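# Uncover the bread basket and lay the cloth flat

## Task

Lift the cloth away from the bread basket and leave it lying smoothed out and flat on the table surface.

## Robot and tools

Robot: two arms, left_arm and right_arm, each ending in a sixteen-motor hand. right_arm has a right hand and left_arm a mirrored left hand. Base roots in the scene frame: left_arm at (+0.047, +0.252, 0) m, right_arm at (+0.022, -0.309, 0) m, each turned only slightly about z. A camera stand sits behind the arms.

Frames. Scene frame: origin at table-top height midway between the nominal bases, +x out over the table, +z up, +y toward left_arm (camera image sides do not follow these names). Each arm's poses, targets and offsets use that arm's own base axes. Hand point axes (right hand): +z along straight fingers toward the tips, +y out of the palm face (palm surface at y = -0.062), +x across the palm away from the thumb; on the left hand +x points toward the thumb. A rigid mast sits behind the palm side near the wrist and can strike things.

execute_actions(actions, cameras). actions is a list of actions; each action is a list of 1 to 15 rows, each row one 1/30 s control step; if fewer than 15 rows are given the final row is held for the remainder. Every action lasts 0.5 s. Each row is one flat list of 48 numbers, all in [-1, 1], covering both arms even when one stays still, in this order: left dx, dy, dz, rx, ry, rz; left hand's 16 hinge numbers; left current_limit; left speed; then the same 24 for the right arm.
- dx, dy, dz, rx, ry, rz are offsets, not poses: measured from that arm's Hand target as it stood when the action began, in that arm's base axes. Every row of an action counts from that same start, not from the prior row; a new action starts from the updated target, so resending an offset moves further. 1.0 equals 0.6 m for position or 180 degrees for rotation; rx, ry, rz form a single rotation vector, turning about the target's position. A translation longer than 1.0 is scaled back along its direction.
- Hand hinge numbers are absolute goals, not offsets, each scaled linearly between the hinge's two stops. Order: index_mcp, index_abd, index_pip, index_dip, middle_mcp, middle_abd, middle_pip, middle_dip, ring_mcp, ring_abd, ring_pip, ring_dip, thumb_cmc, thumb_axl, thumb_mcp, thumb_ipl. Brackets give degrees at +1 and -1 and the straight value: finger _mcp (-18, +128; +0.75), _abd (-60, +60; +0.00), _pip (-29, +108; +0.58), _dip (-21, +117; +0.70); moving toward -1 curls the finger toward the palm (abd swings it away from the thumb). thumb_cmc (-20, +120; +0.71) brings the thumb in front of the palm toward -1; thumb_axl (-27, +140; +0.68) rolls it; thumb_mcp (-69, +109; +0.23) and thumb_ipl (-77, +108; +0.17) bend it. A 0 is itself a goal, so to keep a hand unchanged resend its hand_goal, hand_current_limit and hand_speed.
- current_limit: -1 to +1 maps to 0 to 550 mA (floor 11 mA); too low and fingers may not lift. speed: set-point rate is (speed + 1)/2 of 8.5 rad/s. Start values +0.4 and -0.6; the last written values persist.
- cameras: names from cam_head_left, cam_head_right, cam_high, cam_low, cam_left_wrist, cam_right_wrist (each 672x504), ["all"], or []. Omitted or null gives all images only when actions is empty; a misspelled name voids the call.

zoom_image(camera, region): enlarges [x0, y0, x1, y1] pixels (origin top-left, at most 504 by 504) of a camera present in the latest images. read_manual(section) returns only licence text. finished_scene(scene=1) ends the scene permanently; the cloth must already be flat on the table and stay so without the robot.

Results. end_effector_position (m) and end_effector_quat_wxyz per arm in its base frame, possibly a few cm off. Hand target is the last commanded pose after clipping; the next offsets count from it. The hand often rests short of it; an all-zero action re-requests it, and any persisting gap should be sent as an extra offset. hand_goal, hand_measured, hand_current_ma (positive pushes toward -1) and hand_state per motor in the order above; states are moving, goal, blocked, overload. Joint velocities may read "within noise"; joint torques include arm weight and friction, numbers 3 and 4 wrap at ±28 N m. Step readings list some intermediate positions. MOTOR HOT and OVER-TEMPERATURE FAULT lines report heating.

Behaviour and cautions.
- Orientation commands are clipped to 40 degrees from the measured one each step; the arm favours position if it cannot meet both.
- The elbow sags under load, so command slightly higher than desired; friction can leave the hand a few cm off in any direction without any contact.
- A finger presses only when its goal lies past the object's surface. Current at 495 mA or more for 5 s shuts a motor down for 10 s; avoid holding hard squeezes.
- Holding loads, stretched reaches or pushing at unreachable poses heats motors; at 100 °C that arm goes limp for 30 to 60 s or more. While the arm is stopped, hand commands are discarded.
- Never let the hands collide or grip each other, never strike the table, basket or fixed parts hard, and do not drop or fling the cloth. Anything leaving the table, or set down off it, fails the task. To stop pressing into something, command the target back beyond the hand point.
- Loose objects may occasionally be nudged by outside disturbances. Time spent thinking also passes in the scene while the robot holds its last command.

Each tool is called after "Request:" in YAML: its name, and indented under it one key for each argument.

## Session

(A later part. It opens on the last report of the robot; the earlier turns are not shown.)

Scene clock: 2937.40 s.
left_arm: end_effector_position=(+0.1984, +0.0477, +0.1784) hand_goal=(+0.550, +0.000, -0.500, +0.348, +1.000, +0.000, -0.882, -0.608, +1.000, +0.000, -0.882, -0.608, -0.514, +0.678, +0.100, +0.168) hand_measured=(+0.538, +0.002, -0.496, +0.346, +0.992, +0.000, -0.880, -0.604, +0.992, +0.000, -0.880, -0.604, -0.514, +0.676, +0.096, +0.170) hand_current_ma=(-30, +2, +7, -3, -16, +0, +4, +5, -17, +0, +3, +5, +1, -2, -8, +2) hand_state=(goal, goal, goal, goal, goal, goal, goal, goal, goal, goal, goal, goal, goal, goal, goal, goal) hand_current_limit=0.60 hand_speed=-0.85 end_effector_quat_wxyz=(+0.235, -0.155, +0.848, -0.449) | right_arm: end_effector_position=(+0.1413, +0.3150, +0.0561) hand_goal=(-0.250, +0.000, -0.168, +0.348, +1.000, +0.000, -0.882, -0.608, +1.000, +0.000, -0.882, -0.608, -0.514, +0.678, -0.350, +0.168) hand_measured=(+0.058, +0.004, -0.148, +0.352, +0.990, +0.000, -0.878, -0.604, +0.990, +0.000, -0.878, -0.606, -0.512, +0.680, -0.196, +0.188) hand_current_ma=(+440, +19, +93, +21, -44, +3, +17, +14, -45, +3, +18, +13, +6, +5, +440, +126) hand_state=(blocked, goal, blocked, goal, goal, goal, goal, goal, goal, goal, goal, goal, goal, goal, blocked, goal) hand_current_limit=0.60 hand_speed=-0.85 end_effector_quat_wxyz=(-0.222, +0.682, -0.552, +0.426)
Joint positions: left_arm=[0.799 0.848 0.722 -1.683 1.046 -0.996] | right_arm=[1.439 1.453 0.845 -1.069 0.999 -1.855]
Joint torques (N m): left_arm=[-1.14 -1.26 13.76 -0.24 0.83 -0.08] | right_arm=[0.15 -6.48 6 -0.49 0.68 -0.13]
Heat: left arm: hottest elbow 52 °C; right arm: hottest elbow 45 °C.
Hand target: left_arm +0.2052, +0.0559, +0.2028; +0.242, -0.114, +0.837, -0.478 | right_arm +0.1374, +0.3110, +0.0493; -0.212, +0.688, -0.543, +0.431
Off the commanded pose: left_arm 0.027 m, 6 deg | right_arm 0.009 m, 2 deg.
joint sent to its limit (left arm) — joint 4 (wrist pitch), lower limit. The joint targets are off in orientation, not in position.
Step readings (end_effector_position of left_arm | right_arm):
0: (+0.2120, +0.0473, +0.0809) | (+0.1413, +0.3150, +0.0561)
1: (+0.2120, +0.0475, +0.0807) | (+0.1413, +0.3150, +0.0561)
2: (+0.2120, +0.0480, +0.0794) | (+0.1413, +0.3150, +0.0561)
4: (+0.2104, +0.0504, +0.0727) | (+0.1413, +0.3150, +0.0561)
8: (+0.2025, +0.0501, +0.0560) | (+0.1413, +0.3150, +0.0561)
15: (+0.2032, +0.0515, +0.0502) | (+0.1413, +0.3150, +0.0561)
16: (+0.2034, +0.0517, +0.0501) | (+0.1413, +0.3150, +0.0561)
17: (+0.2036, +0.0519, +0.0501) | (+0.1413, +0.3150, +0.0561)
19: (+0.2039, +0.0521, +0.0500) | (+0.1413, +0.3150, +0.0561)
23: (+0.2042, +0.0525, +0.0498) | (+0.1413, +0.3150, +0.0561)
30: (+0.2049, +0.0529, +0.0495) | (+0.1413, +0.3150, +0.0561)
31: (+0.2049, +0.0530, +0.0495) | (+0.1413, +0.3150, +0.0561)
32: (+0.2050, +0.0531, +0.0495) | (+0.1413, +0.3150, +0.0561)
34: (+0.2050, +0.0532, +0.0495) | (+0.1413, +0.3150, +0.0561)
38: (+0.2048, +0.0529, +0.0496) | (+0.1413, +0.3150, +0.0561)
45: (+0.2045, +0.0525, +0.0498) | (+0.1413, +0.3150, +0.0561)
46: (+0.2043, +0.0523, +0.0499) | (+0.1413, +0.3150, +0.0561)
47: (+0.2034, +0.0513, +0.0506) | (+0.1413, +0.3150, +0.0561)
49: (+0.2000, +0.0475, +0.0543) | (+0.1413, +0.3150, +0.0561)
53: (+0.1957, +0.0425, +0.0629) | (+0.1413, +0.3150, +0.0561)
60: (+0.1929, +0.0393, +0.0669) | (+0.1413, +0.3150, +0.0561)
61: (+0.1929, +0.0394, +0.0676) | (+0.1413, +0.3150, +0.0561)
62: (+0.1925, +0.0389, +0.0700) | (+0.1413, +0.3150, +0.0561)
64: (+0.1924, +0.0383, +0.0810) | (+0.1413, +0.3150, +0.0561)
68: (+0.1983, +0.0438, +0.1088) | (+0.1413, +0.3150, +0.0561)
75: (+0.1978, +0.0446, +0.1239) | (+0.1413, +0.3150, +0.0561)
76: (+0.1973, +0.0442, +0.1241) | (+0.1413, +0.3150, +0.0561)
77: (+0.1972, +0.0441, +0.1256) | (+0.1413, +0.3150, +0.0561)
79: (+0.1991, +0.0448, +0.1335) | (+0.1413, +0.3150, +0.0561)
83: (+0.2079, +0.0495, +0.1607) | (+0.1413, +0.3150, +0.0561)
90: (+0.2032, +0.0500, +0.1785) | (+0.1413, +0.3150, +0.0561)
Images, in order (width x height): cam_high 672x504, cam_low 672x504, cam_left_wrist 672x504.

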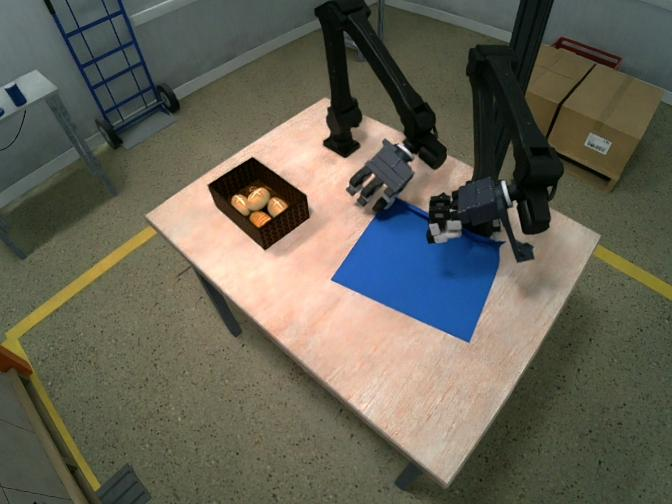

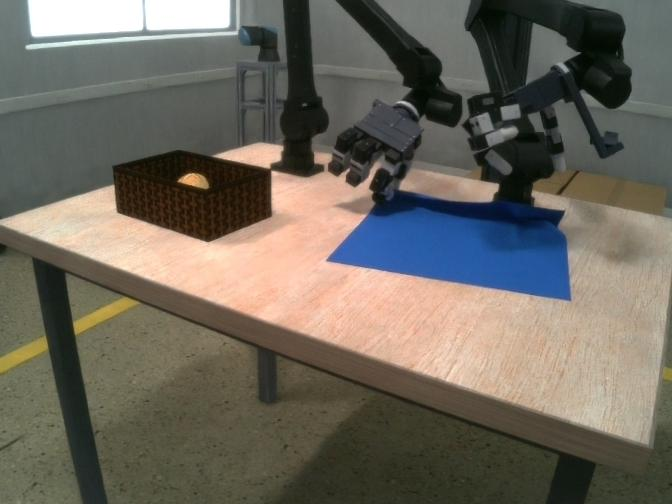

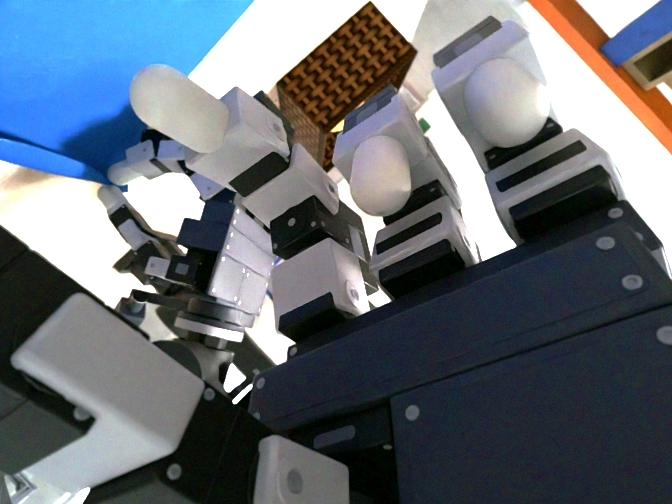

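Request:
execute_actions:
  actions:
    - [[0.08,0.15,0.03,0,0,0,0.493,0,-0.423,0.348,1,0,-0.883,-0.609,1,0,-0.883,-0.609,-0.514,0.678,-0.135,0.168,0.6,-0.85,0,0,0,0,0,0,-0.25,0,-0.168,0.348,1,0,-0.883,-0.609,1,0,-0.883,-0.609,-0.514,0.678,-0.35,0.168,0.6,-0.85]]
    - [[0.08,0.15,0.0,0,0,0,0.493,0,-0.423,0.348,1,0,-0.883,-0.609,1,0,-0.883,-0.609,-0.514,0.678,-0.135,0.168,0.6,-0.85,0,0,0,0,0,0,-0.25,0,-0.168,0.348,1,0,-0.883,-0.609,1,0,-0.883,-0.609,-0.514,0.678,-0.35,0.168,0.6,-0.85]]
    - [[0.08,0.15,0.0,0,0,0,0.493,0,-0.423,0.348,1,0,-0.883,-0.609,1,0,-0.883,-0.609,-0.514,0.678,-0.135,0.168,0.6,-0.85,0,0,0,0,0,0,-0.25,0,-0.168,0.348,1,0,-0.883,-0.609,1,0,-0.883,-0.609,-0.514,0.678,-0.35,0.168,0.6,-0.85]]
  cameras: ["cam_head_left","cam_low","cam_high","cam_head_right"]

Request:
zoom_image:
  camera: "cam_low"
  region: [380, 150, 600, 330]

Request:
zoom_image:
  camera: "cam_high"
  region: [320, 170, 540, 360]

Request:
zoom_image:
  camera: "cam_head_left"
  region: [180, 290, 380, 450]

Scene clock: 2946.87 s.
left_arm: end_effector_position=(+0.3399, +0.3108, +0.1978) hand_goal=(+0.494, +0.000, -0.422, +0.348, +1.000, +0.000, -0.882, -0.608, +1.000, +0.000, -0.882, -0.608, -0.514, +0.678, -0.134, +0.168) hand_measured=(+0.490, +0.002, -0.424, +0.346, +0.992, +0.000, -0.880, -0.604, +0.992, +0.000, -0.880, -0.604, -0.512, +0.678, -0.132, +0.170) hand_current_ma=(-6, +3, -1, -3, -15, +0, +4, +5, -16, +0, +3, +5, +3, -1, +2, +2) hand_state=(goal, goal, goal, goal, goal, goal, goal, goal, goal, goal, goal, goal, goal, goal, goal, goal) hand_current_limit=0.60 hand_speed=-0.85 end_effector_quat_wxyz=(+0.269, -0.178, +0.850, -0.417) | right_arm: end_effector_position=(+0.1413, +0.3150, +0.0561) hand_goal=(-0.250, +0.000, -0.168, +0.348, +1.000, +0.000, -0.882, -0.608, +1.000, +0.000, -0.882, -0.608, -0.514, +0.678, -0.350, +0.168) hand_measured=(+0.058, +0.004, -0.148, +0.352, +0.990, +0.000, -0.878, -0.604, +0.990, +0.000, -0.878, -0.606, -0.512, +0.680, -0.196, +0.188) hand_current_ma=(+440, +19, +93, +21, -44, +3, +17, +14, -45, +3, +18, +13, +6, +5, +440, +126) hand_state=(blocked, goal, blocked, goal, goal, goal, goal, goal, goal, goal, goal, goal, goal, goal, blocked, goal) hand_current_limit=0.60 hand_speed=-0.85 end_effector_quat_wxyz=(-0.222, +0.682, -0.552, +0.426)
Joint positions: left_arm=[0.972 1.617 1.422 -1.689 1.008 -0.837] | right_arm=[1.439 1.453 0.845 -1.069 0.999 -1.855]
Joint torques (N m): left_arm=[-0.21 -11.16 13.33 -0.12 0.89 0.03] | right_arm=[0.21 -6.48 6.01 -0.47 0.68 -0.14]
Heat: left arm: hottest elbow 52 °C; right arm: hottest elbow 45 °C.
Hand target: left_arm +0.3493, +0.3259, +0.2208; +0.242, -0.114, +0.837, -0.478 | right_arm +0.1374, +0.3110, +0.0493; -0.212, +0.688, -0.543, +0.431
Off the commanded pose: left_arm 0.029 m, 11 deg | right_arm 0.009 m, 2 deg.
joint sent to its limit (left arm) — joint 4 (wrist pitch), lower limit. The joint targets are off in orientation, not in position.
Step readings (end_effector_position of left_arm | right_arm):
0: (+0.1983, +0.0477, +0.1784) | (+0.1413, +0.3150, +0.0561)
1: (+0.1986, +0.0484, +0.1789) | (+0.1413, +0.3150, +0.0561)
2: (+0.1992, +0.0520, +0.1793) | (+0.1413, +0.3150, +0.0561)
4: (+0.2068, +0.0684, +0.1854) | (+0.1413, +0.3150, +0.0561)
8: (+0.2331, +0.1146, +0.1993) | (+0.1413, +0.3150, +0.0561)
15: (+0.2414, +0.1303, +0.1986) | (+0.1413, +0.3150, +0.0561)
16: (+0.2424, +0.1313, +0.1995) | (+0.1413, +0.3150, +0.0561)
17: (+0.2436, +0.1354, +0.2002) | (+0.1413, +0.3150, +0.0561)
19: (+0.2540, +0.1543, +0.2043) | (+0.1413, +0.3150, +0.0561)
23: (+0.2797, +0.2031, +0.2063) | (+0.1413, +0.3150, +0.0561)
30: (+0.2871, +0.2188, +0.1949) | (+0.1413, +0.3150, +0.0561)
31: (+0.2882, +0.2201, +0.1964) | (+0.1413, +0.3150, +0.0561)
32: (+0.2904, +0.2241, +0.1982) | (+0.1413, +0.3150, +0.0561)
34: (+0.3025, +0.2443, +0.2052) | (+0.1413, +0.3150, +0.0561)
38: (+0.3309, +0.2918, +0.2117) | (+0.1413, +0.3150, +0.0561)
45: (+0.3374, +0.3072, +0.1934) | (+0.1413, +0.3150, +0.0561)
Images, in order (width x height): cam_head_left 672x504, cam_head_right 672x504, cam_high 672x504, cam_low 672x504.

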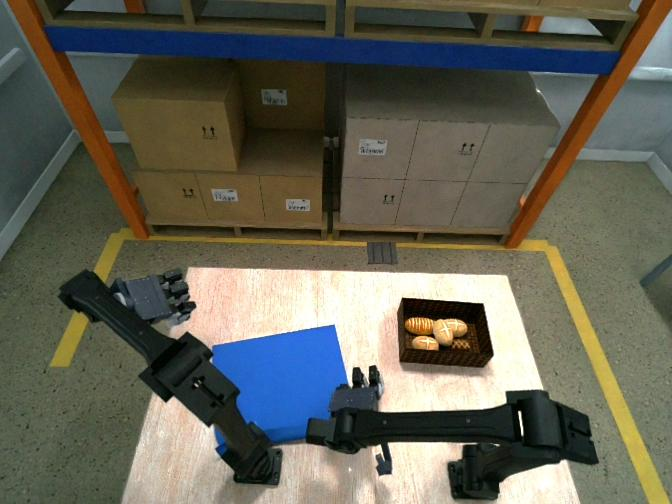

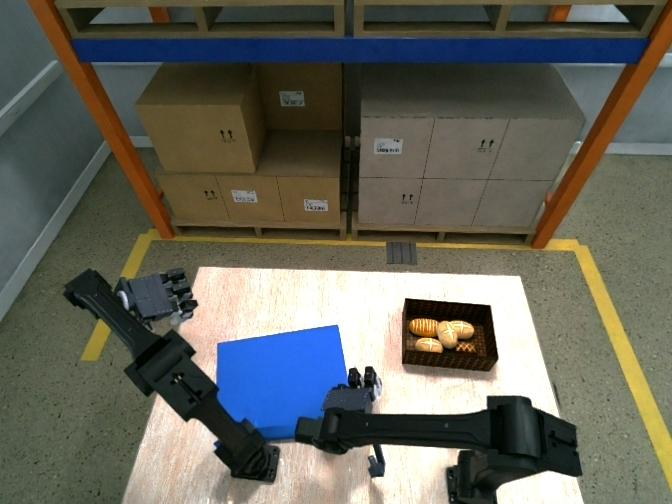

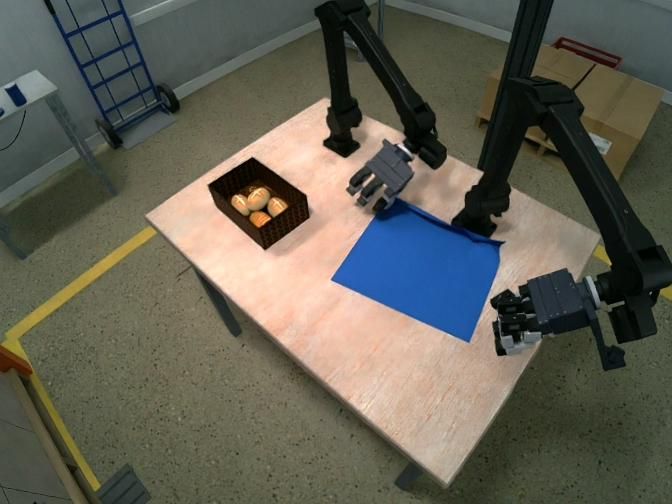

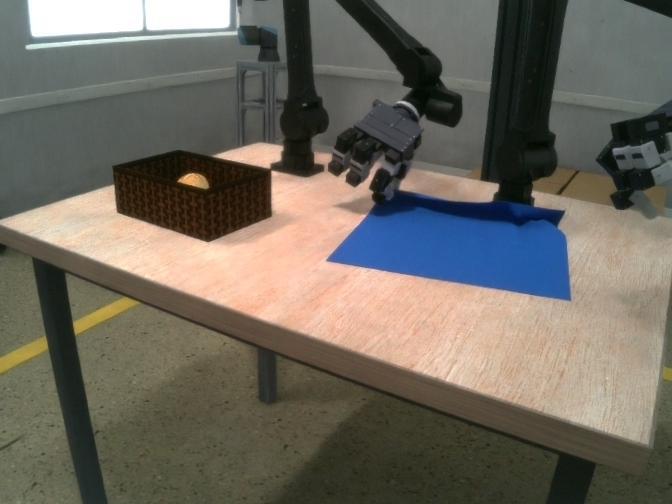

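Scaled by 2.291 from the camera's 672x504 image, which has a finer 960x720 frame.

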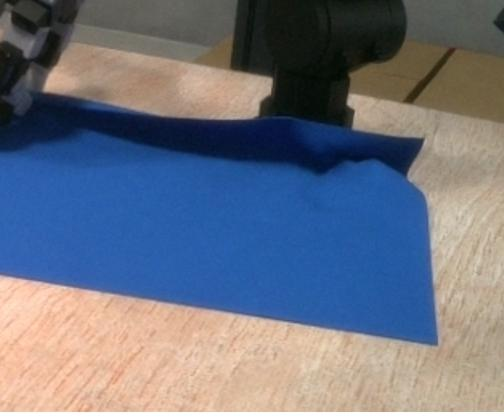

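Scaled by 2.291 from the camera's 672x504 image, which has a finer 960x720 frame.

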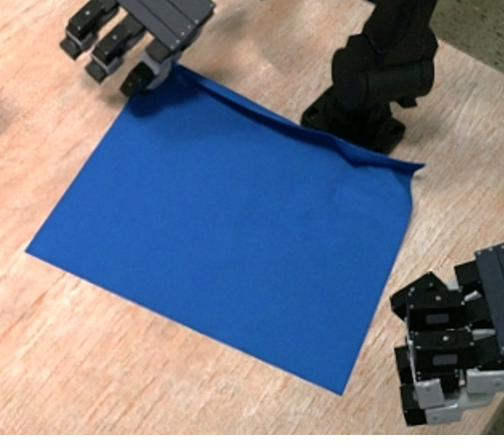

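Scaled by 2.520 from the camera's 672x504 image, which has a finer 960x720 frame.

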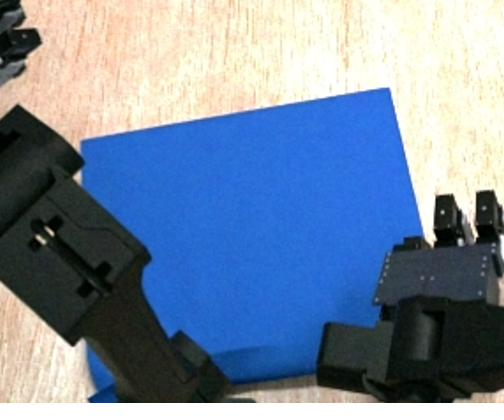

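Request:
execute_actions:
  actions:
    - [[0,0,0,0,0,0,0.493,0,-0.423,0.348,1,0,-0.883,-0.609,1,0,-0.883,-0.609,-0.514,0.678,-0.135,0.168,0.6,-0.85,0,0,-0.01,0,0,0,-0.0,0,-0.168,0.348,1,0,-0.883,-0.609,1,0,-0.883,-0.609,-0.514,0.678,-0.2,0.168,0.6,-0.85]]
    - [[0,0,0,0,0,0,0.493,0,-0.423,0.348,1,0,-0.883,-0.609,1,0,-0.883,-0.609,-0.514,0.678,-0.135,0.168,0.6,-0.85,0,0,0,0,0,0,0.15,0,-0.2,0.348,1,0,-0.883,-0.609,1,0,-0.883,-0.609,-0.514,0.678,-0.15,0.168,0.6,-0.85]]
    - [[0,0,0,0,0,0,0.493,0,-0.423,0.348,1,0,-0.883,-0.609,1,0,-0.883,-0.609,-0.514,0.678,-0.135,0.168,0.6,-0.85,0,0,0.01,0,0,0,0.15,0,-0.2,0.348,1,0,-0.883,-0.609,1,0,-0.883,-0.609,-0.514,0.678,-0.15,0.168,0.6,-0.85]]
    - [[0,0,0,0,0,0,0.493,0,-0.423,0.348,1,0,-0.883,-0.609,1,0,-0.883,-0.609,-0.514,0.678,-0.135,0.168,0.6,-0.85,0,0,0.05,0,0,0,0.4,0,-0.4,0.348,1,0,-0.883,-0.609,1,0,-0.883,-0.609,-0.514,0.678,0.05,0.168,0.6,-0.85]]
    - [[0,0,0,0,0,0,0.493,0,-0.423,0.348,1,0,-0.883,-0.609,1,0,-0.883,-0.609,-0.514,0.678,-0.135,0.168,0.6,-0.85,0,0,0.1,0,0,0,0.55,0,-0.5,0.348,1,0,-0.883,-0.609,1,0,-0.883,-0.609,-0.514,0.678,0.1,0.168,0.6,-0.85]]
    - [[0,0,0,0,0,0,0.493,0,-0.423,0.348,1,0,-0.883,-0.609,1,0,-0.883,-0.609,-0.514,0.678,-0.135,0.168,0.6,-0.85,0,-0.05,0.06,0,0,0,0.493,0,-0.423,0.348,1,0,-0.883,-0.609,1,0,-0.883,-0.609,-0.514,0.678,-0.135,0.168,0.7,-0.75]]
  cameras: ["cam_head_left","cam_low","cam_high","cam_right_wrist"]

Request:
zoom_image:
  camera: "cam_low"
  region: [320, 150, 600, 330]

Request:
zoom_image:
  camera: "cam_high"
  region: [320, 170, 540, 360]

Scene clock: 2968.00 s.
left_arm: end_effector_position=(+0.3399, +0.3108, +0.1978) hand_goal=(+0.494, +0.000, -0.422, +0.348, +1.000, +0.000, -0.882, -0.608, +1.000, +0.000, -0.882, -0.608, -0.514, +0.678, -0.134, +0.168) hand_measured=(+0.490, +0.002, -0.424, +0.346, +0.992, +0.000, -0.880, -0.604, +0.992, +0.000, -0.880, -0.604, -0.512, +0.678, -0.132, +0.170) hand_current_ma=(-6, +3, -1, -3, -15, +0, +4, +5, -16, +0, +3, +5, +3, -1, +2, +2) hand_state=(goal, goal, goal, goal, goal, goal, goal, goal, goal, goal, goal, goal, goal, goal, goal, goal) hand_current_limit=0.60 hand_speed=-0.85 end_effector_quat_wxyz=(+0.269, -0.178, +0.850, -0.417) | right_arm: end_effector_position=(+0.1359, +0.2738, +0.1635) hand_goal=(+0.494, +0.000, -0.422, +0.348, +1.000, +0.000, -0.882, -0.608, +1.000, +0.000, -0.882, -0.608, -0.514, +0.678, -0.134, +0.168) hand_measured=(+0.492, +0.004, -0.424, +0.350, +0.990, +0.000, -0.878, -0.604, +0.990, +0.000, -0.878, -0.606, -0.512, +0.680, -0.132, +0.170) hand_current_ma=(-9, +17, -7, +13, -44, +3, +17, +14, -45, +3, +18, +13, +8, +5, +11, +12) hand_state=(goal, goal, goal, goal, goal, goal, goal, goal, goal, goal, goal, goal, goal, goal, goal, goal) hand_current_limit=0.70 hand_speed=-0.75 end_effector_quat_wxyz=(-0.208, +0.688, -0.543, +0.434)
Joint positions: left_arm=[0.972 1.617 1.422 -1.689 1.008 -0.837] | right_arm=[1.439 1.229 0.944 -1.426 0.999 -1.861]
Joint torques (N m): left_arm=[-0.21 -11.05 13.45 -0.12 0.92 0.03] | right_arm=[-0.67 -5.54 9.84 -0.53 0.76 -0.25]
Heat: left arm: hottest elbow 52 °C; right arm: hottest elbow 45 °C.
Hand target: left_arm +0.3493, +0.3259, +0.2208; +0.242, -0.114, +0.837, -0.478 | right_arm +0.1375, +0.2811, +0.1754; -0.212, +0.688, -0.543, +0.432
Off the commanded pose: left_arm 0.029 m, 11 deg | right_arm 0.014 m, 1 deg.
joint sent to its limit (left arm) — joint 4 (wrist pitch), lower limit. The joint targets are off in orientation, not in position.
Step readings (end_effector_position of left_arm | right_arm):
0: (+0.3399, +0.3108, +0.1978) | (+0.1413, +0.3150, +0.0561)
1: (+0.3399, +0.3108, +0.1978) | (+0.1413, +0.3150, +0.0561)
2: (+0.3399, +0.3108, +0.1978) | (+0.1413, +0.3150, +0.0561)
4: (+0.3399, +0.3108, +0.1978) | (+0.1413, +0.3148, +0.0560)
8: (+0.3399, +0.3108, +0.1978) | (+0.1411, +0.3129, +0.0544)
15: (+0.3399, +0.3108, +0.1978) | (+0.1409, +0.3118, +0.0527)
16: (+0.3399, +0.3108, +0.1978) | (+0.1409, +0.3118, +0.0527)
17: (+0.3399, +0.3108, +0.1978) | (+0.1409, +0.3118, +0.0527)
19: (+0.3399, +0.3108, +0.1978) | (+0.1409, +0.3118, +0.0527)
23: (+0.3399, +0.3108, +0.1978) | (+0.1409, +0.3118, +0.0527)
30: (+0.3399, +0.3108, +0.1978) | (+0.1409, +0.3118, +0.0527)
31: (+0.3399, +0.3108, +0.1978) | (+0.1409, +0.3118, +0.0527)
32: (+0.3399, +0.3108, +0.1978) | (+0.1409, +0.3118, +0.0527)
34: (+0.3399, +0.3108, +0.1978) | (+0.1409, +0.3118, +0.0527)
38: (+0.3399, +0.3108, +0.1978) | (+0.1409, +0.3118, +0.0527)
45: (+0.3399, +0.3108, +0.1978) | (+0.1409, +0.3118, +0.0527)
46: (+0.3399, +0.3108, +0.1978) | (+0.1409, +0.3115, +0.0528)
47: (+0.3399, +0.3108, +0.1978) | (+0.1407, +0.3099, +0.0530)
49: (+0.3399, +0.3108, +0.1978) | (+0.1400, +0.3047, +0.0541)
53: (+0.3399, +0.3108, +0.1978) | (+0.1389, +0.2964, +0.0584)
60: (+0.3399, +0.3108, +0.1978) | (+0.1386, +0.2942, +0.0635)
61: (+0.3399, +0.3108, +0.1978) | (+0.1386, +0.2942, +0.0641)
62: (+0.3399, +0.3108, +0.1978) | (+0.1383, +0.2930, +0.0662)
64: (+0.3399, +0.3108, +0.1978) | (+0.1378, +0.2899, +0.0759)
68: (+0.3399, +0.3108, +0.1978) | (+0.1384, +0.2946, +0.1056)
75: (+0.3399, +0.3108, +0.1978) | (+0.1393, +0.3008, +0.1288)
76: (+0.3399, +0.3108, +0.1978) | (+0.1391, +0.2998, +0.1290)
77: (+0.3399, +0.3108, +0.1978) | (+0.1389, +0.2978, +0.1296)
79: (+0.3399, +0.3108, +0.1978) | (+0.1381, +0.2918, +0.1343)
83: (+0.3399, +0.3108, +0.1978) | (+0.1367, +0.2816, +0.1514)
90: (+0.3399, +0.3108, +0.1978) | (+0.1359, +0.2741, +0.1635)
Images, in order (width x height): cam_head_left 672x504, cam_high 672x504, cam_low 672x504, cam_right_wrist 672x504.

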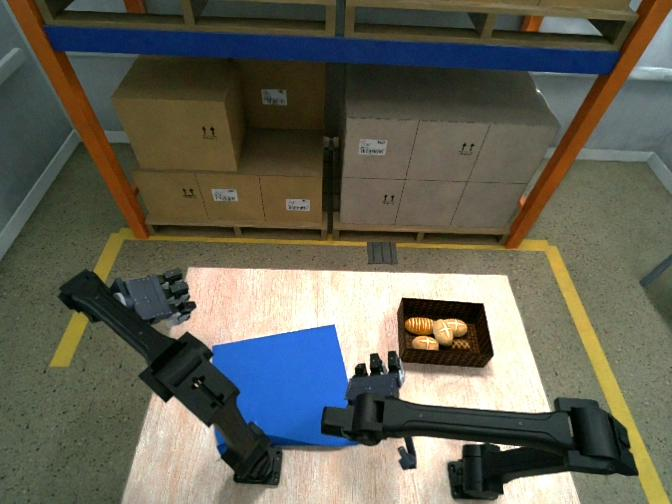

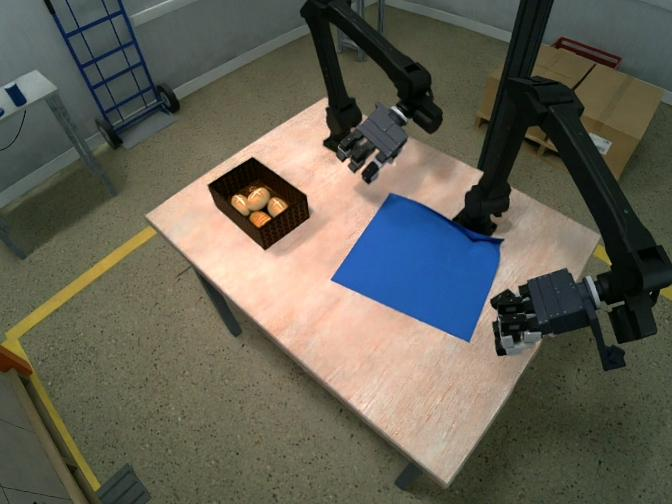

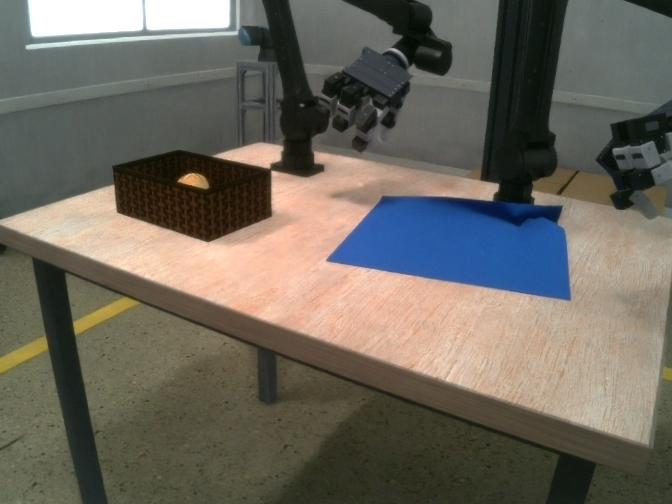

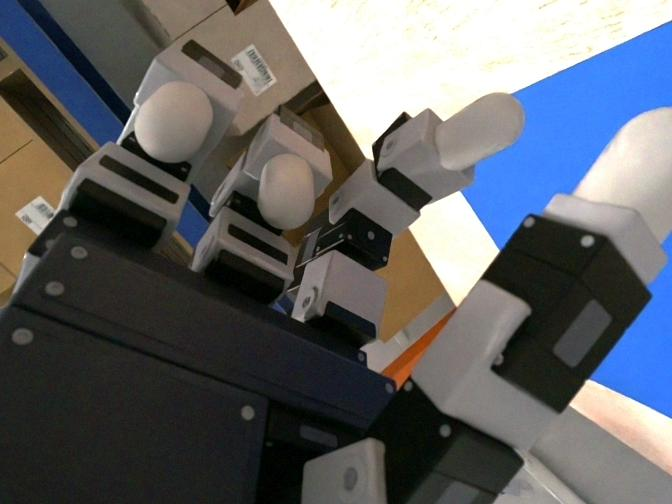

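Scaled by 1.800 from the camera's 672x504 image, which has a finer 960x720 frame.

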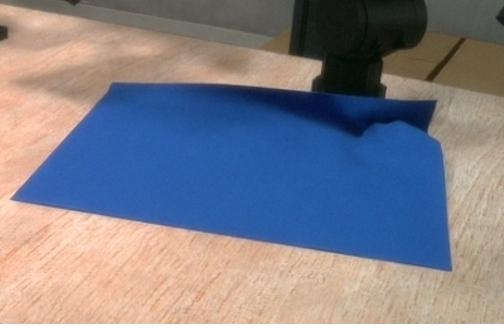

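Scaled by 2.291 from the camera's 672x504 image, which has a finer 960x720 frame.

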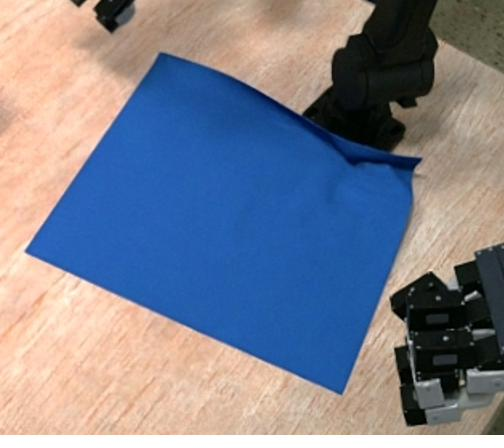

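Request:
execute_actions:
  actions:
    - [[0,-0.1,-0.02,0,0,0,0.493,0,-0.423,0.348,1,0,-0.883,-0.609,1,0,-0.883,-0.609,-0.514,0.678,-0.135,0.168,0.7,-0.75,0.11,0.047,0,0,0,0,0.493,0,-0.423,0.348,1,0,-0.883,-0.609,1,0,-0.883,-0.609,-0.514,0.678,-0.135,0.168,0.7,-0.75]]
    - [[0,-0.1,-0.04,0,0,0,0.493,0,-0.423,0.348,1,0,-0.883,-0.609,1,0,-0.883,-0.609,-0.514,0.678,-0.135,0.168,0.7,-0.75,0.11,0.047,0,0,0,0,0.493,0,-0.423,0.348,1,0,-0.883,-0.609,1,0,-0.883,-0.609,-0.514,0.678,-0.135,0.168,0.7,-0.75]]
    - [[0.003,-0.1,-0.08,0,0,0,0.493,0,-0.423,0.348,1,0,-0.883,-0.609,1,0,-0.883,-0.609,-0.514,0.678,-0.135,0.168,0.7,-0.75,0.11,0.046,-0.02,0,0,0,0.493,0,-0.423,0.348,1,0,-0.883,-0.609,1,0,-0.883,-0.609,-0.514,0.678,-0.135,0.168,0.7,-0.75]]
    - [[0,-0.005,-0.06,0,0,0,0.493,0,-0.423,0.348,1,0,-0.883,-0.609,1,0,-0.883,-0.609,-0.514,0.678,-0.135,0.168,0.7,-0.75,0.118,0.046,-0.08,0,0,0,0.493,0,-0.423,0.348,1,0,-0.883,-0.609,1,0,-0.883,-0.609,-0.514,0.678,-0.135,0.168,0.7,-0.75]]
  cameras: ["cam_head_left","cam_low","cam_high"]

Scene clock: 2991.83 s.
left_arm: end_effector_position=(+0.3509, +0.1465, +0.1033) hand_goal=(+0.494, +0.000, -0.422, +0.348, +1.000, +0.000, -0.882, -0.608, +1.000, +0.000, -0.882, -0.608, -0.514, +0.678, -0.134, +0.168) hand_measured=(+0.490, +0.002, -0.424, +0.346, +0.992, +0.000, -0.880, -0.604, +0.992, +0.000, -0.880, -0.604, -0.512, +0.678, -0.132, +0.170) hand_current_ma=(-7, +3, -1, -3, -15, +0, +4, +5, -16, +0, +3, +5, +2, -1, +2, +2) hand_state=(goal, goal, goal, goal, goal, goal, goal, goal, goal, goal, goal, goal, goal, goal, goal, goal) hand_current_limit=0.70 hand_speed=-0.75 end_effector_quat_wxyz=(+0.246, -0.113, +0.837, -0.476) | right_arm: end_effector_position=(+0.4000, +0.3823, +0.1086) hand_goal=(+0.494, +0.000, -0.422, +0.348, +1.000, +0.000, -0.882, -0.608, +1.000, +0.000, -0.882, -0.608, -0.514, +0.678, -0.134, +0.168) hand_measured=(+0.488, +0.004, -0.424, +0.350, +0.990, +0.000, -0.878, -0.604, +0.990, +0.000, -0.878, -0.606, -0.512, +0.680, -0.132, +0.170) hand_current_ma=(-24, +15, -6, +13, -44, +3, +16, +14, -45, +3, +17, +13, +8, +5, +7, +12) hand_state=(goal, goal, goal, goal, goal, goal, goal, goal, goal, goal, goal, goal, goal, goal, goal, goal) hand_current_limit=0.70 hand_speed=-0.75 end_effector_quat_wxyz=(+0.140, -0.570, +0.638, -0.499)
Joint positions: left_arm=[0.717 1.463 0.956 -1.285 1.118 -0.983] | right_arm=[0.972 1.855 1.492 -1.147 1.088 -2.095]
Joint torques (N m): left_arm=[-0.97 -7.47 6.98 0.43 0.93 -0.11] | right_arm=[-0.03 -13.63 10.29 -0.32 0.77 -0.25]
Heat: left arm: hottest elbow 52 °C; right arm: hottest elbow 47 °C.
Hand target: left_arm +0.3510, +0.1428, +0.1008; +0.241, -0.114, +0.837, -0.478 | right_arm +0.4062, +0.3927, +0.1155; +0.212, -0.688, +0.543, -0.431
Off the commanded pose: left_arm 0.004 m, 1 deg | right_arm 0.014 m, 21 deg.
joint sent to its limit (right arm) — joint 6 (wrist roll), lower limit. The joint targets are off in orientation, not in position.
Step readings (end_effector_position of left_arm | right_arm):
0: (+0.3399, +0.3108, +0.1978) | (+0.1359, +0.2738, +0.1635)
1: (+0.3399, +0.3107, +0.1978) | (+0.1361, +0.2735, +0.1637)
2: (+0.3410, +0.3099, +0.1986) | (+0.1398, +0.2737, +0.1644)
4: (+0.3433, +0.3052, +0.1997) | (+0.1521, +0.2769, +0.1656)
8: (+0.3465, +0.2820, +0.2000) | (+0.1864, +0.2874, +0.1691)
15: (+0.3515, +0.2685, +0.2037) | (+0.1963, +0.2923, +0.1657)
16: (+0.3512, +0.2680, +0.2032) | (+0.1965, +0.2926, +0.1655)
17: (+0.3518, +0.2639, +0.2018) | (+0.1991, +0.2935, +0.1661)
19: (+0.3487, +0.2517, +0.1955) | (+0.2120, +0.2994, +0.1691)
23: (+0.3451, +0.2208, +0.1795) | (+0.2472, +0.3166, +0.1711)
30: (+0.3502, +0.2077, +0.1773) | (+0.2602, +0.3216, +0.1636)
31: (+0.3499, +0.2071, +0.1769) | (+0.2605, +0.3223, +0.1640)
32: (+0.3518, +0.2037, +0.1747) | (+0.2634, +0.3238, +0.1649)
34: (+0.3507, +0.1934, +0.1649) | (+0.2752, +0.3313, +0.1680)
38: (+0.3446, +0.1586, +0.1381) | (+0.3106, +0.3479, +0.1667)
45: (+0.3523, +0.1475, +0.1305) | (+0.3263, +0.3501, +0.1517)
46: (+0.3527, +0.1481, +0.1313) | (+0.3267, +0.3510, +0.1514)
47: (+0.3537, +0.1487, +0.1306) | (+0.3295, +0.3523, +0.1511)
49: (+0.3545, +0.1494, +0.1254) | (+0.3411, +0.3620, +0.1504)
53: (+0.3498, +0.1460, +0.1096) | (+0.3767, +0.3789, +0.1334)
60: (+0.3507, +0.1463, +0.1035) | (+0.3943, +0.3740, +0.1001)
Images, in order (width x height): cam_head_left 672x504, cam_high 672x504, cam_low 672x504.

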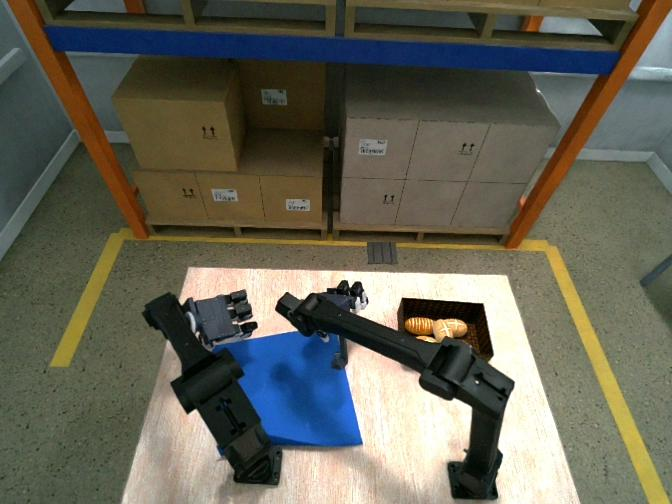

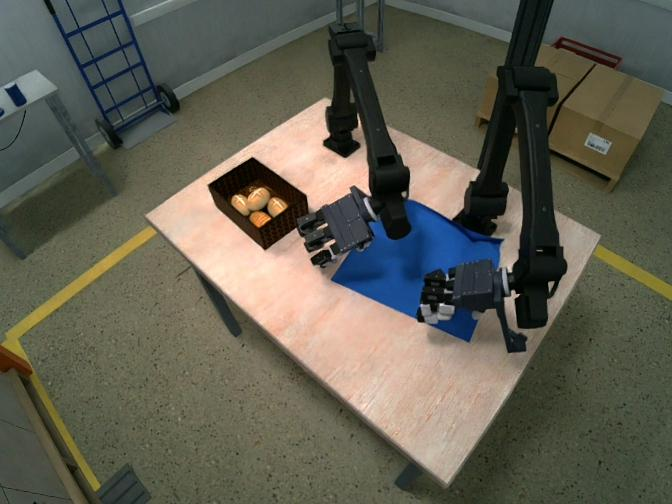

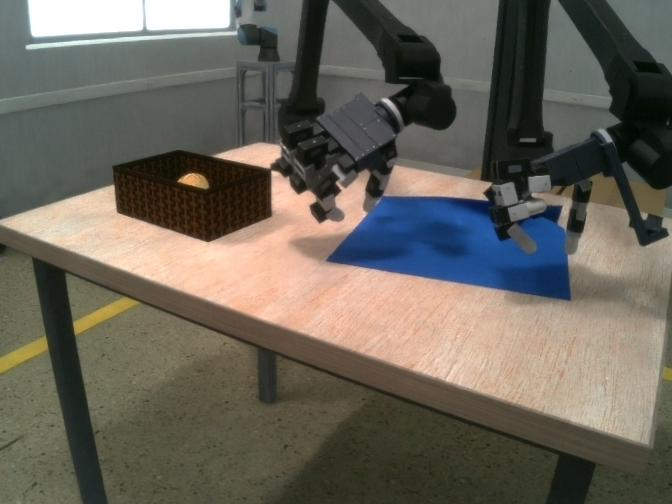

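Request:
execute_actions:
  actions:
    - [[0,0,-0.07,0,0,0,0.493,0,-0.423,0.348,1,0,-0.883,-0.609,1,0,-0.883,-0.609,-0.514,0.678,-0.135,0.168,0.7,-0.75,-0.01,0.02,-0.08,0,0,-0.08,0.493,0,-0.423,0.348,1,0,-0.883,-0.609,1,0,-0.883,-0.609,-0.514,0.678,-0.135,0.168,0.7,-0.75]]
    - [[0,0,0,0,0,0,0.493,0,-0.423,0.348,1,0,-0.883,-0.609,1,0,-0.883,-0.609,-0.514,0.678,-0.135,0.168,0.7,-0.75,0,0,0,0,0,0,0.493,0,-0.423,0.348,1,0,-0.883,-0.609,1,0,-0.883,-0.609,-0.514,0.678,-0.135,0.168,0.7,-0.75]]
  cameras: ["cam_low","cam_right_wrist","cam_left_wrist"]

Request:
zoom_image:
  camera: "cam_low"
  region: [300, 150, 600, 330]

Scene clock: 3000.50 s.
left_arm: end_effector_position=(+0.3495, +0.1455, +0.0586) hand_goal=(+0.494, +0.000, -0.422, +0.348, +1.000, +0.000, -0.882, -0.608, +1.000, +0.000, -0.882, -0.608, -0.514, +0.678, -0.134, +0.168) hand_measured=(+0.490, +0.002, -0.424, +0.346, +0.992, +0.000, -0.880, -0.604, +0.992, +0.000, -0.880, -0.604, -0.512, +0.678, -0.132, +0.170) hand_current_ma=(-7, +3, -1, -3, -15, +0, +4, +5, -16, +0, +3, +5, +2, -1, +2, +2) hand_state=(goal, goal, goal, goal, goal, goal, goal, goal, goal, goal, goal, goal, goal, goal, goal, goal) hand_current_limit=0.70 hand_speed=-0.75 end_effector_quat_wxyz=(+0.242, -0.115, +0.837, -0.477) | right_arm: end_effector_position=(+0.3987, +0.3990, +0.0784) hand_goal=(+0.494, +0.000, -0.422, +0.348, +1.000, +0.000, -0.882, -0.608, +1.000, +0.000, -0.882, -0.608, -0.514, +0.678, -0.134, +0.168) hand_measured=(+0.488, +0.004, -0.424, +0.350, +0.990, +0.000, -0.878, -0.604, +0.990, +0.000, -0.878, -0.606, -0.512, +0.680, -0.132, +0.170) hand_current_ma=(-24, +15, -6, +13, -44, +3, +16, +14, -45, +3, +17, +13, +8, +5, +7, +12) hand_state=(goal, goal, goal, goal, goal, goal, goal, goal, goal, goal, goal, goal, goal, goal, goal, goal) hand_current_limit=0.70 hand_speed=-0.75 end_effector_quat_wxyz=(+0.142, -0.579, +0.652, -0.469)
Joint positions: left_arm=[0.717 1.534 0.896 -1.161 1.117 -0.984] | right_arm=[0.972 1.898 1.492 -1.087 1.023 -2.095]
Joint torques (N m): left_arm=[-0.97 -8.12 6.65 0.42 0.97 -0.05] | right_arm=[-0.32 -13.57 8.08 0.68 0.7 -0.25]
Heat: left arm: hottest elbow 52 °C; right arm: hottest elbow 47 °C.
Hand target: left_arm +0.3510, +0.1429, +0.0589; +0.242, -0.114, +0.837, -0.478 | right_arm +0.4002, +0.4047, +0.0675; +0.157, -0.615, +0.625, -0.455
Off the commanded pose: left_arm 0.003 m, 0 deg | right_arm 0.012 m, 6 deg.
joint sent to its limit (right arm) — joint 6 (wrist roll), lower limit. The joint targets are off in orientation, not in position.
Step readings (end_effector_position of left_arm | right_arm):
0: (+0.3509, +0.1465, +0.1033) | (+0.4000, +0.3823, +0.1086)
1: (+0.3509, +0.1465, +0.1030) | (+0.3998, +0.3825, +0.1085)
2: (+0.3515, +0.1470, +0.1014) | (+0.3986, +0.3836, +0.1073)
4: (+0.3524, +0.1476, +0.0940) | (+0.3971, +0.3886, +0.1032)
8: (+0.3487, +0.1446, +0.0715) | (+0.3983, +0.3963, +0.0926)
15: (+0.3488, +0.1449, +0.0587) | (+0.3985, +0.3987, +0.0787)
16: (+0.3490, +0.1451, +0.0587) | (+0.3985, +0.3988, +0.0784)
17: (+0.3492, +0.1453, +0.0586) | (+0.3985, +0.3988, +0.0784)
19: (+0.3493, +0.1454, +0.0586) | (+0.3986, +0.3989, +0.0784)
23: (+0.3495, +0.1456, +0.0586) | (+0.3987, +0.3990, +0.0784)
30: (+0.3495, +0.1455, +0.0586) | (+0.3987, +0.3990, +0.0784)
Images, in order (width x height): cam_low 672x504, cam_left_wrist 672x504, cam_right_wrist 672x504.

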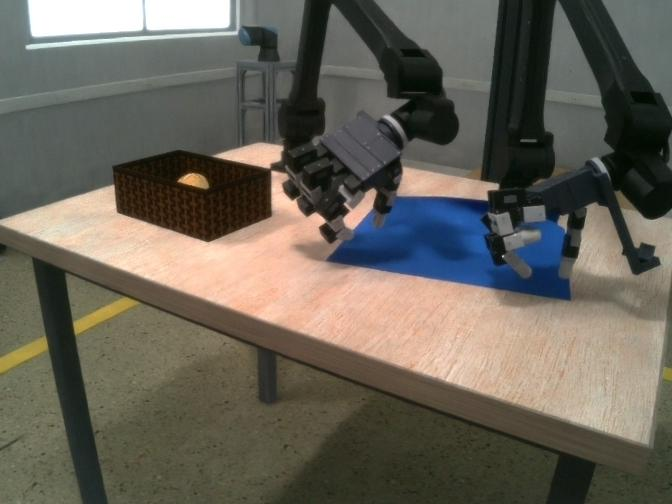

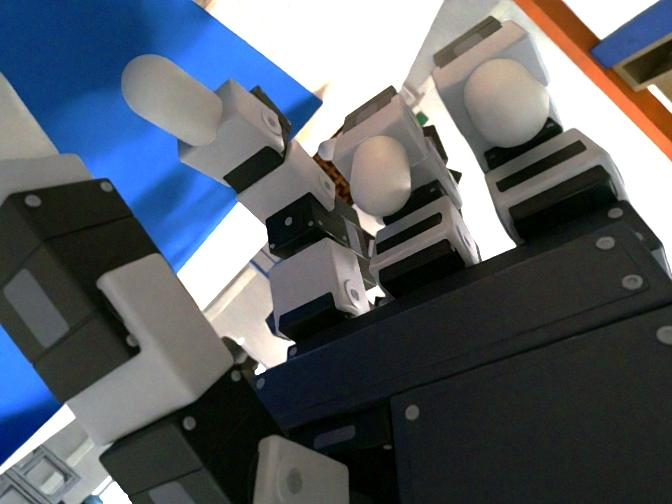

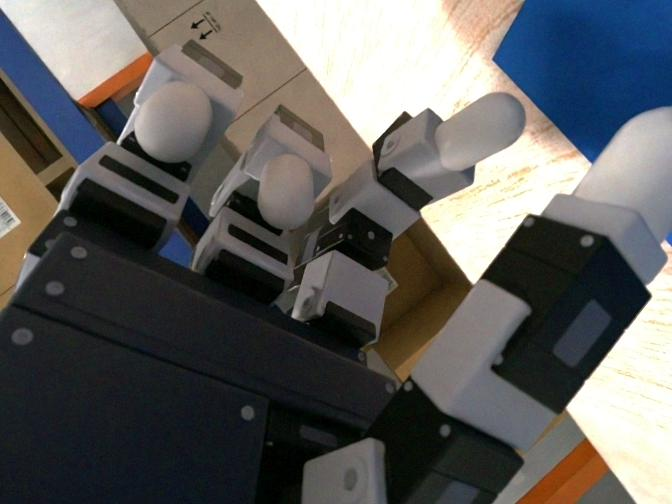

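Scaled by 1.680 from the camera's 672x504 image, which has a finer 960x720 frame.

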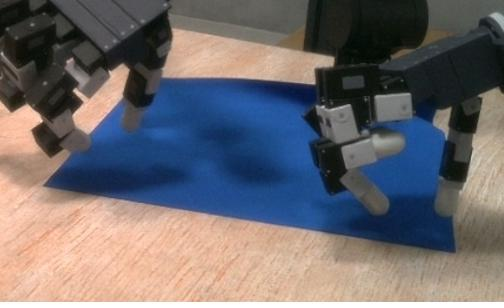

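Request:
execute_actions:
  actions:
    - [[0,0,-0.012,0,0,0,0.493,0,-0.423,0.348,1,0,-0.883,-0.609,1,0,-0.883,-0.609,-0.514,0.678,-0.135,0.168,0.7,-0.75,-0.017,0.04,-0.02,0,0,0.0,0.493,0,-0.423,0.348,1,0,-0.883,-0.609,1,0,-0.883,-0.609,-0.514,0.678,-0.135,0.168,0.7,-0.75]]
    - [[0,0,0,0,0,0,0.493,0,-0.423,0.348,1,0,-0.883,-0.609,1,0,-0.883,-0.609,-0.514,0.678,-0.135,0.168,0.7,-0.75,0,0,-0.02,0,0,0,0.493,0,-0.423,0.348,1,0,-0.883,-0.609,1,0,-0.883,-0.609,-0.514,0.678,-0.135,0.168,0.7,-0.75]]
  cameras: ["cam_low","cam_right_wrist"]

Request:
zoom_image:
  camera: "cam_low"
  region: [300, 150, 600, 330]

Scene clock: 3011.20 s.
left_arm: end_effector_position=(+0.3529, +0.1485, +0.0571) hand_goal=(+0.494, +0.000, -0.422, +0.348, +1.000, +0.000, -0.882, -0.608, +1.000, +0.000, -0.882, -0.608, -0.514, +0.678, -0.134, +0.168) hand_measured=(+0.490, +0.002, -0.424, +0.346, +0.992, +0.000, -0.880, -0.604, +0.992, +0.000, -0.880, -0.604, -0.512, +0.678, -0.132, +0.170) hand_current_ma=(-7, +3, -1, -3, -15, +0, +4, +5, -16, +0, +3, +5, +2, -1, +2, +2) hand_state=(goal, goal, goal, goal, goal, goal, goal, goal, goal, goal, goal, goal, goal, goal, goal, goal) hand_current_limit=0.70 hand_speed=-0.75 end_effector_quat_wxyz=(+0.249, -0.111, +0.838, -0.473) | right_arm: end_effector_position=(+0.3862, +0.4193, +0.0538) hand_goal=(+0.494, +0.000, -0.422, +0.348, +1.000, +0.000, -0.882, -0.608, +1.000, +0.000, -0.882, -0.608, -0.514, +0.678, -0.134, +0.168) hand_measured=(+0.488, +0.004, -0.424, +0.350, +0.990, +0.000, -0.878, -0.604, +0.990, +0.000, -0.878, -0.606, -0.512, +0.680, -0.132, +0.170) hand_current_ma=(-24, +15, -6, +13, -44, +3, +16, +14, -45, +3, +17, +13, +8, +5, +7, +12) hand_state=(goal, goal, goal, goal, goal, goal, goal, goal, goal, goal, goal, goal, goal, goal, goal, goal) hand_current_limit=0.70 hand_speed=-0.75 end_effector_quat_wxyz=(-0.147, +0.593, -0.642, +0.464)
Joint positions: left_arm=[0.717 1.537 0.896 -1.14 1.117 -0.985] | right_arm=[1.008 1.942 1.492 -1.049 1.014 -2.095]
Joint torques (N m): left_arm=[-0.97 -7.47 5.93 0.46 0.97 -0.04] | right_arm=[-0.09 -13.45 8.84 0.7 0.72 -0.24]
Heat: left arm: hottest elbow 51 °C; right arm: hottest elbow 47 °C.
Hand target: left_arm +0.3510, +0.1429, +0.0516; +0.242, -0.114, +0.837, -0.478 | right_arm +0.3901, +0.4287, +0.0434; -0.156, +0.615, -0.625, +0.455
Off the commanded pose: left_arm 0.008 m, 1 deg | right_arm 0.014 m, 3 deg.
joint sent to its limit (right arm) — joint 6 (wrist roll), lower limit. The joint targets are off in orientation, not in position.
Step readings (end_effector_position of left_arm | right_arm):
0: (+0.3496, +0.1456, +0.0586) | (+0.3987, +0.3990, +0.0784)
1: (+0.3495, +0.1456, +0.0586) | (+0.3987, +0.3990, +0.0784)
2: (+0.3499, +0.1459, +0.0585) | (+0.3982, +0.3996, +0.0779)
4: (+0.3510, +0.1468, +0.0584) | (+0.3972, +0.4019, +0.0763)
8: (+0.3524, +0.1480, +0.0579) | (+0.3910, +0.4087, +0.0694)
15: (+0.3528, +0.1484, +0.0571) | (+0.3833, +0.4147, +0.0592)
16: (+0.3528, +0.1484, +0.0571) | (+0.3833, +0.4148, +0.0590)
17: (+0.3528, +0.1484, +0.0571) | (+0.3836, +0.4151, +0.0589)
19: (+0.3529, +0.1485, +0.0571) | (+0.3846, +0.4168, +0.0585)
23: (+0.3529, +0.1485, +0.0571) | (+0.3859, +0.4189, +0.0572)
30: (+0.3529, +0.1485, +0.0571) | (+0.3861, +0.4192, +0.0541)
Images, in order (width x height): cam_low 672x504, cam_right_wrist 672x504.

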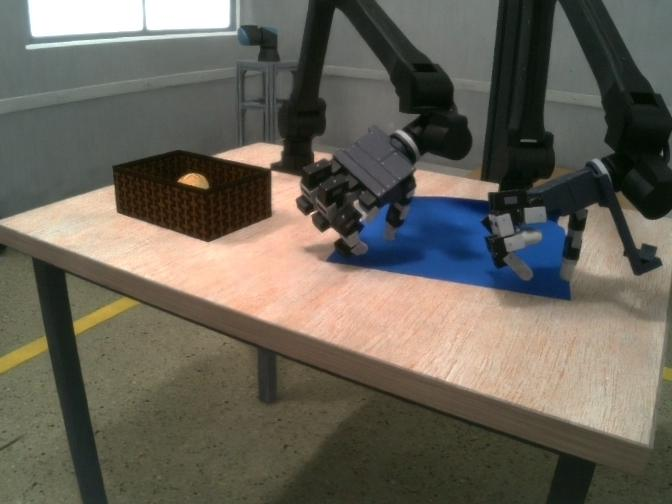

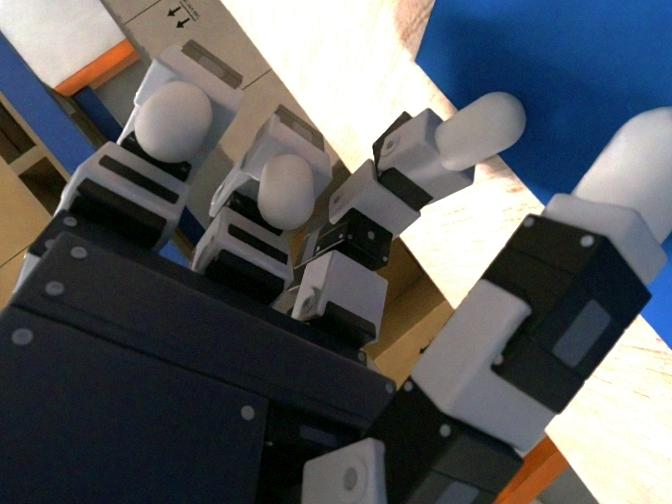

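Scaled by 1.680 from the camera's 672x504 image, which has a finer 960x720 frame.

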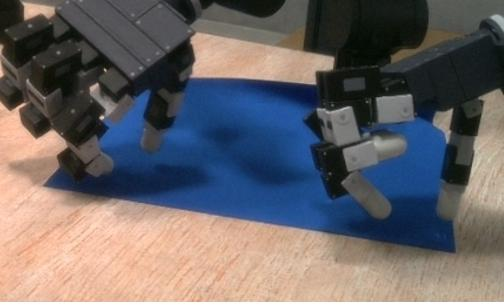

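Request:
execute_actions:
  actions:
    - [[0,0,-0.022,0,0,0,0.493,0,-0.423,0.348,1,0,-0.883,-0.609,1,0,-0.883,-0.609,-0.514,0.678,-0.135,0.168,0.7,-0.75,0,0.01,-0.016,0,0,0.0,0.493,0,-0.423,0.348,1,0,-0.883,-0.609,1,0,-0.883,-0.609,-0.514,0.678,-0.135,0.168,0.7,-0.75]]
    - [[0,0,-0.006,0,0,0,0.493,0,-0.423,0.348,1,0,-0.883,-0.609,1,0,-0.883,-0.609,-0.514,0.678,-0.135,0.168,0.7,-0.75,0,0,-0.008,0,0,0,0.493,0,-0.423,0.348,1,0,-0.883,-0.609,1,0,-0.883,-0.609,-0.514,0.678,-0.135,0.168,0.7,-0.75]]
  cameras: ["cam_low","cam_right_wrist"]

Scene clock: 3017.37 s.
left_arm: end_effector_position=(+0.3522, +0.1472, +0.0430) hand_goal=(+0.494, +0.000, -0.422, +0.348, +1.000, +0.000, -0.882, -0.608, +1.000, +0.000, -0.882, -0.608, -0.514, +0.678, -0.134, +0.168) hand_measured=(+0.490, +0.000, -0.432, +0.342, +0.992, +0.000, -0.880, -0.604, +0.992, +0.000, -0.880, -0.604, -0.512, +0.678, -0.132, +0.170) hand_current_ma=(-8, +0, -18, -12, -15, +0, +4, +5, -16, +0, +3, +5, +2, -1, +2, +2) hand_state=(goal, goal, goal, goal, goal, goal, goal, goal, goal, goal, goal, goal, goal, goal, goal, goal) hand_current_limit=0.70 hand_speed=-0.75 end_effector_quat_wxyz=(+0.248, -0.115, +0.836, -0.476) | right_arm: end_effector_position=(+0.3883, +0.4218, +0.0458) hand_goal=(+0.494, +0.000, -0.422, +0.348, +1.000, +0.000, -0.882, -0.608, +1.000, +0.000, -0.882, -0.608, -0.514, +0.678, -0.134, +0.168) hand_measured=(+0.486, -0.002, -0.432, +0.342, +0.990, +0.000, -0.878, -0.604, +0.990, +0.000, -0.878, -0.606, -0.512, +0.680, -0.132, +0.170) hand_current_ma=(-42, -7, -49, -25, -44, +3, +16, +14, -45, +3, +17, +13, +8, +5, +7, +12) hand_state=(goal, goal, goal, goal, goal, goal, goal, goal, goal, goal, goal, goal, goal, goal, goal, goal) hand_current_limit=0.70 hand_speed=-0.75 end_effector_quat_wxyz=(-0.148, +0.593, -0.641, +0.464)
Joint positions: left_arm=[0.717 1.562 0.878 -1.098 1.121 -0.994] | right_arm=[1.008 1.957 1.492 -1.028 1.017 -2.099]
Joint torques (N m): left_arm=[-0.97 -7.12 5.64 0.72 0.81 0.03] | right_arm=[0.21 -12.75 8.96 0.85 0.59 -0.23]
Heat: left arm: hottest elbow 50 °C; right arm: hottest elbow 48 °C.
Hand target: left_arm +0.3511, +0.1429, +0.0349; +0.242, -0.114, +0.837, -0.478 | right_arm +0.3901, +0.4346, +0.0290; -0.156, +0.615, -0.625, +0.455
Off the commanded pose: left_arm 0.009 m, 1 deg | right_arm 0.021 m, 3 deg.
joint sent to its limit (right arm) — joint 6 (wrist roll), lower limit. The joint targets are off in orientation, not in position.
Step readings (end_effector_position of left_arm | right_arm):
0: (+0.3529, +0.1485, +0.0571) | (+0.3862, +0.4193, +0.0538)
1: (+0.3528, +0.1484, +0.0570) | (+0.3862, +0.4193, +0.0538)
2: (+0.3529, +0.1485, +0.0562) | (+0.3863, +0.4195, +0.0534)
4: (+0.3528, +0.1484, +0.0532) | (+0.3869, +0.4204, +0.0522)
8: (+0.3510, +0.1468, +0.0449) | (+0.3873, +0.4210, +0.0468)
15: (+0.3517, +0.1467, +0.0432) | (+0.3876, +0.4209, +0.0460)
16: (+0.3518, +0.1468, +0.0432) | (+0.3877, +0.4210, +0.0460)
17: (+0.3519, +0.1469, +0.0431) | (+0.3878, +0.4211, +0.0460)
19: (+0.3521, +0.1471, +0.0431) | (+0.3880, +0.4215, +0.0460)
23: (+0.3522, +0.1472, +0.0431) | (+0.3882, +0.4218, +0.0458)
30: (+0.3522, +0.1472, +0.0430) | (+0.3883, +0.4218, +0.0458)
Images, in order (width x height): cam_low 672x504, cam_right_wrist 672x504.

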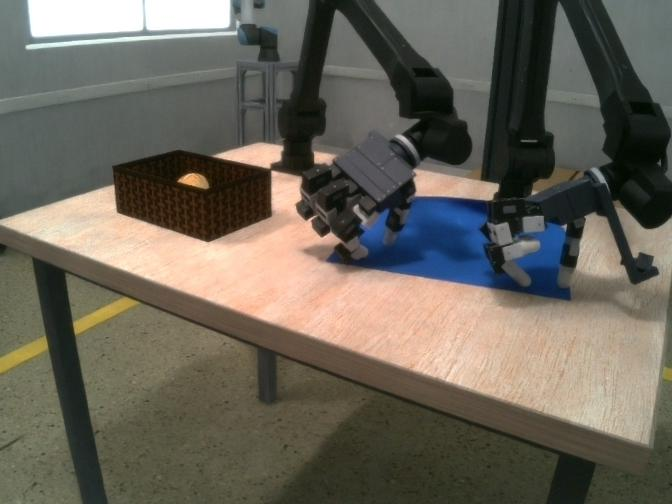

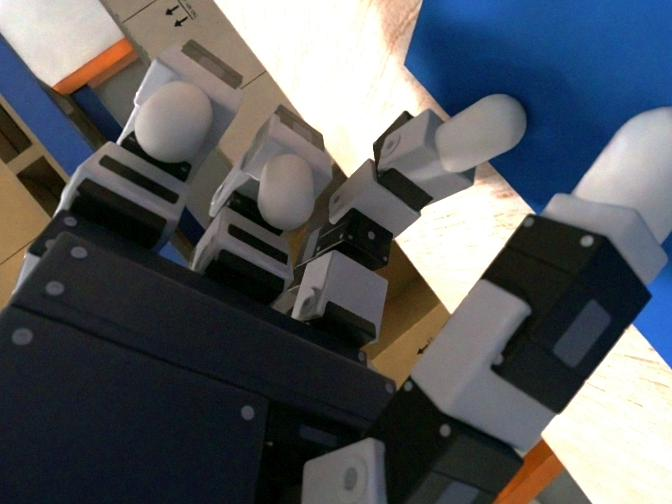

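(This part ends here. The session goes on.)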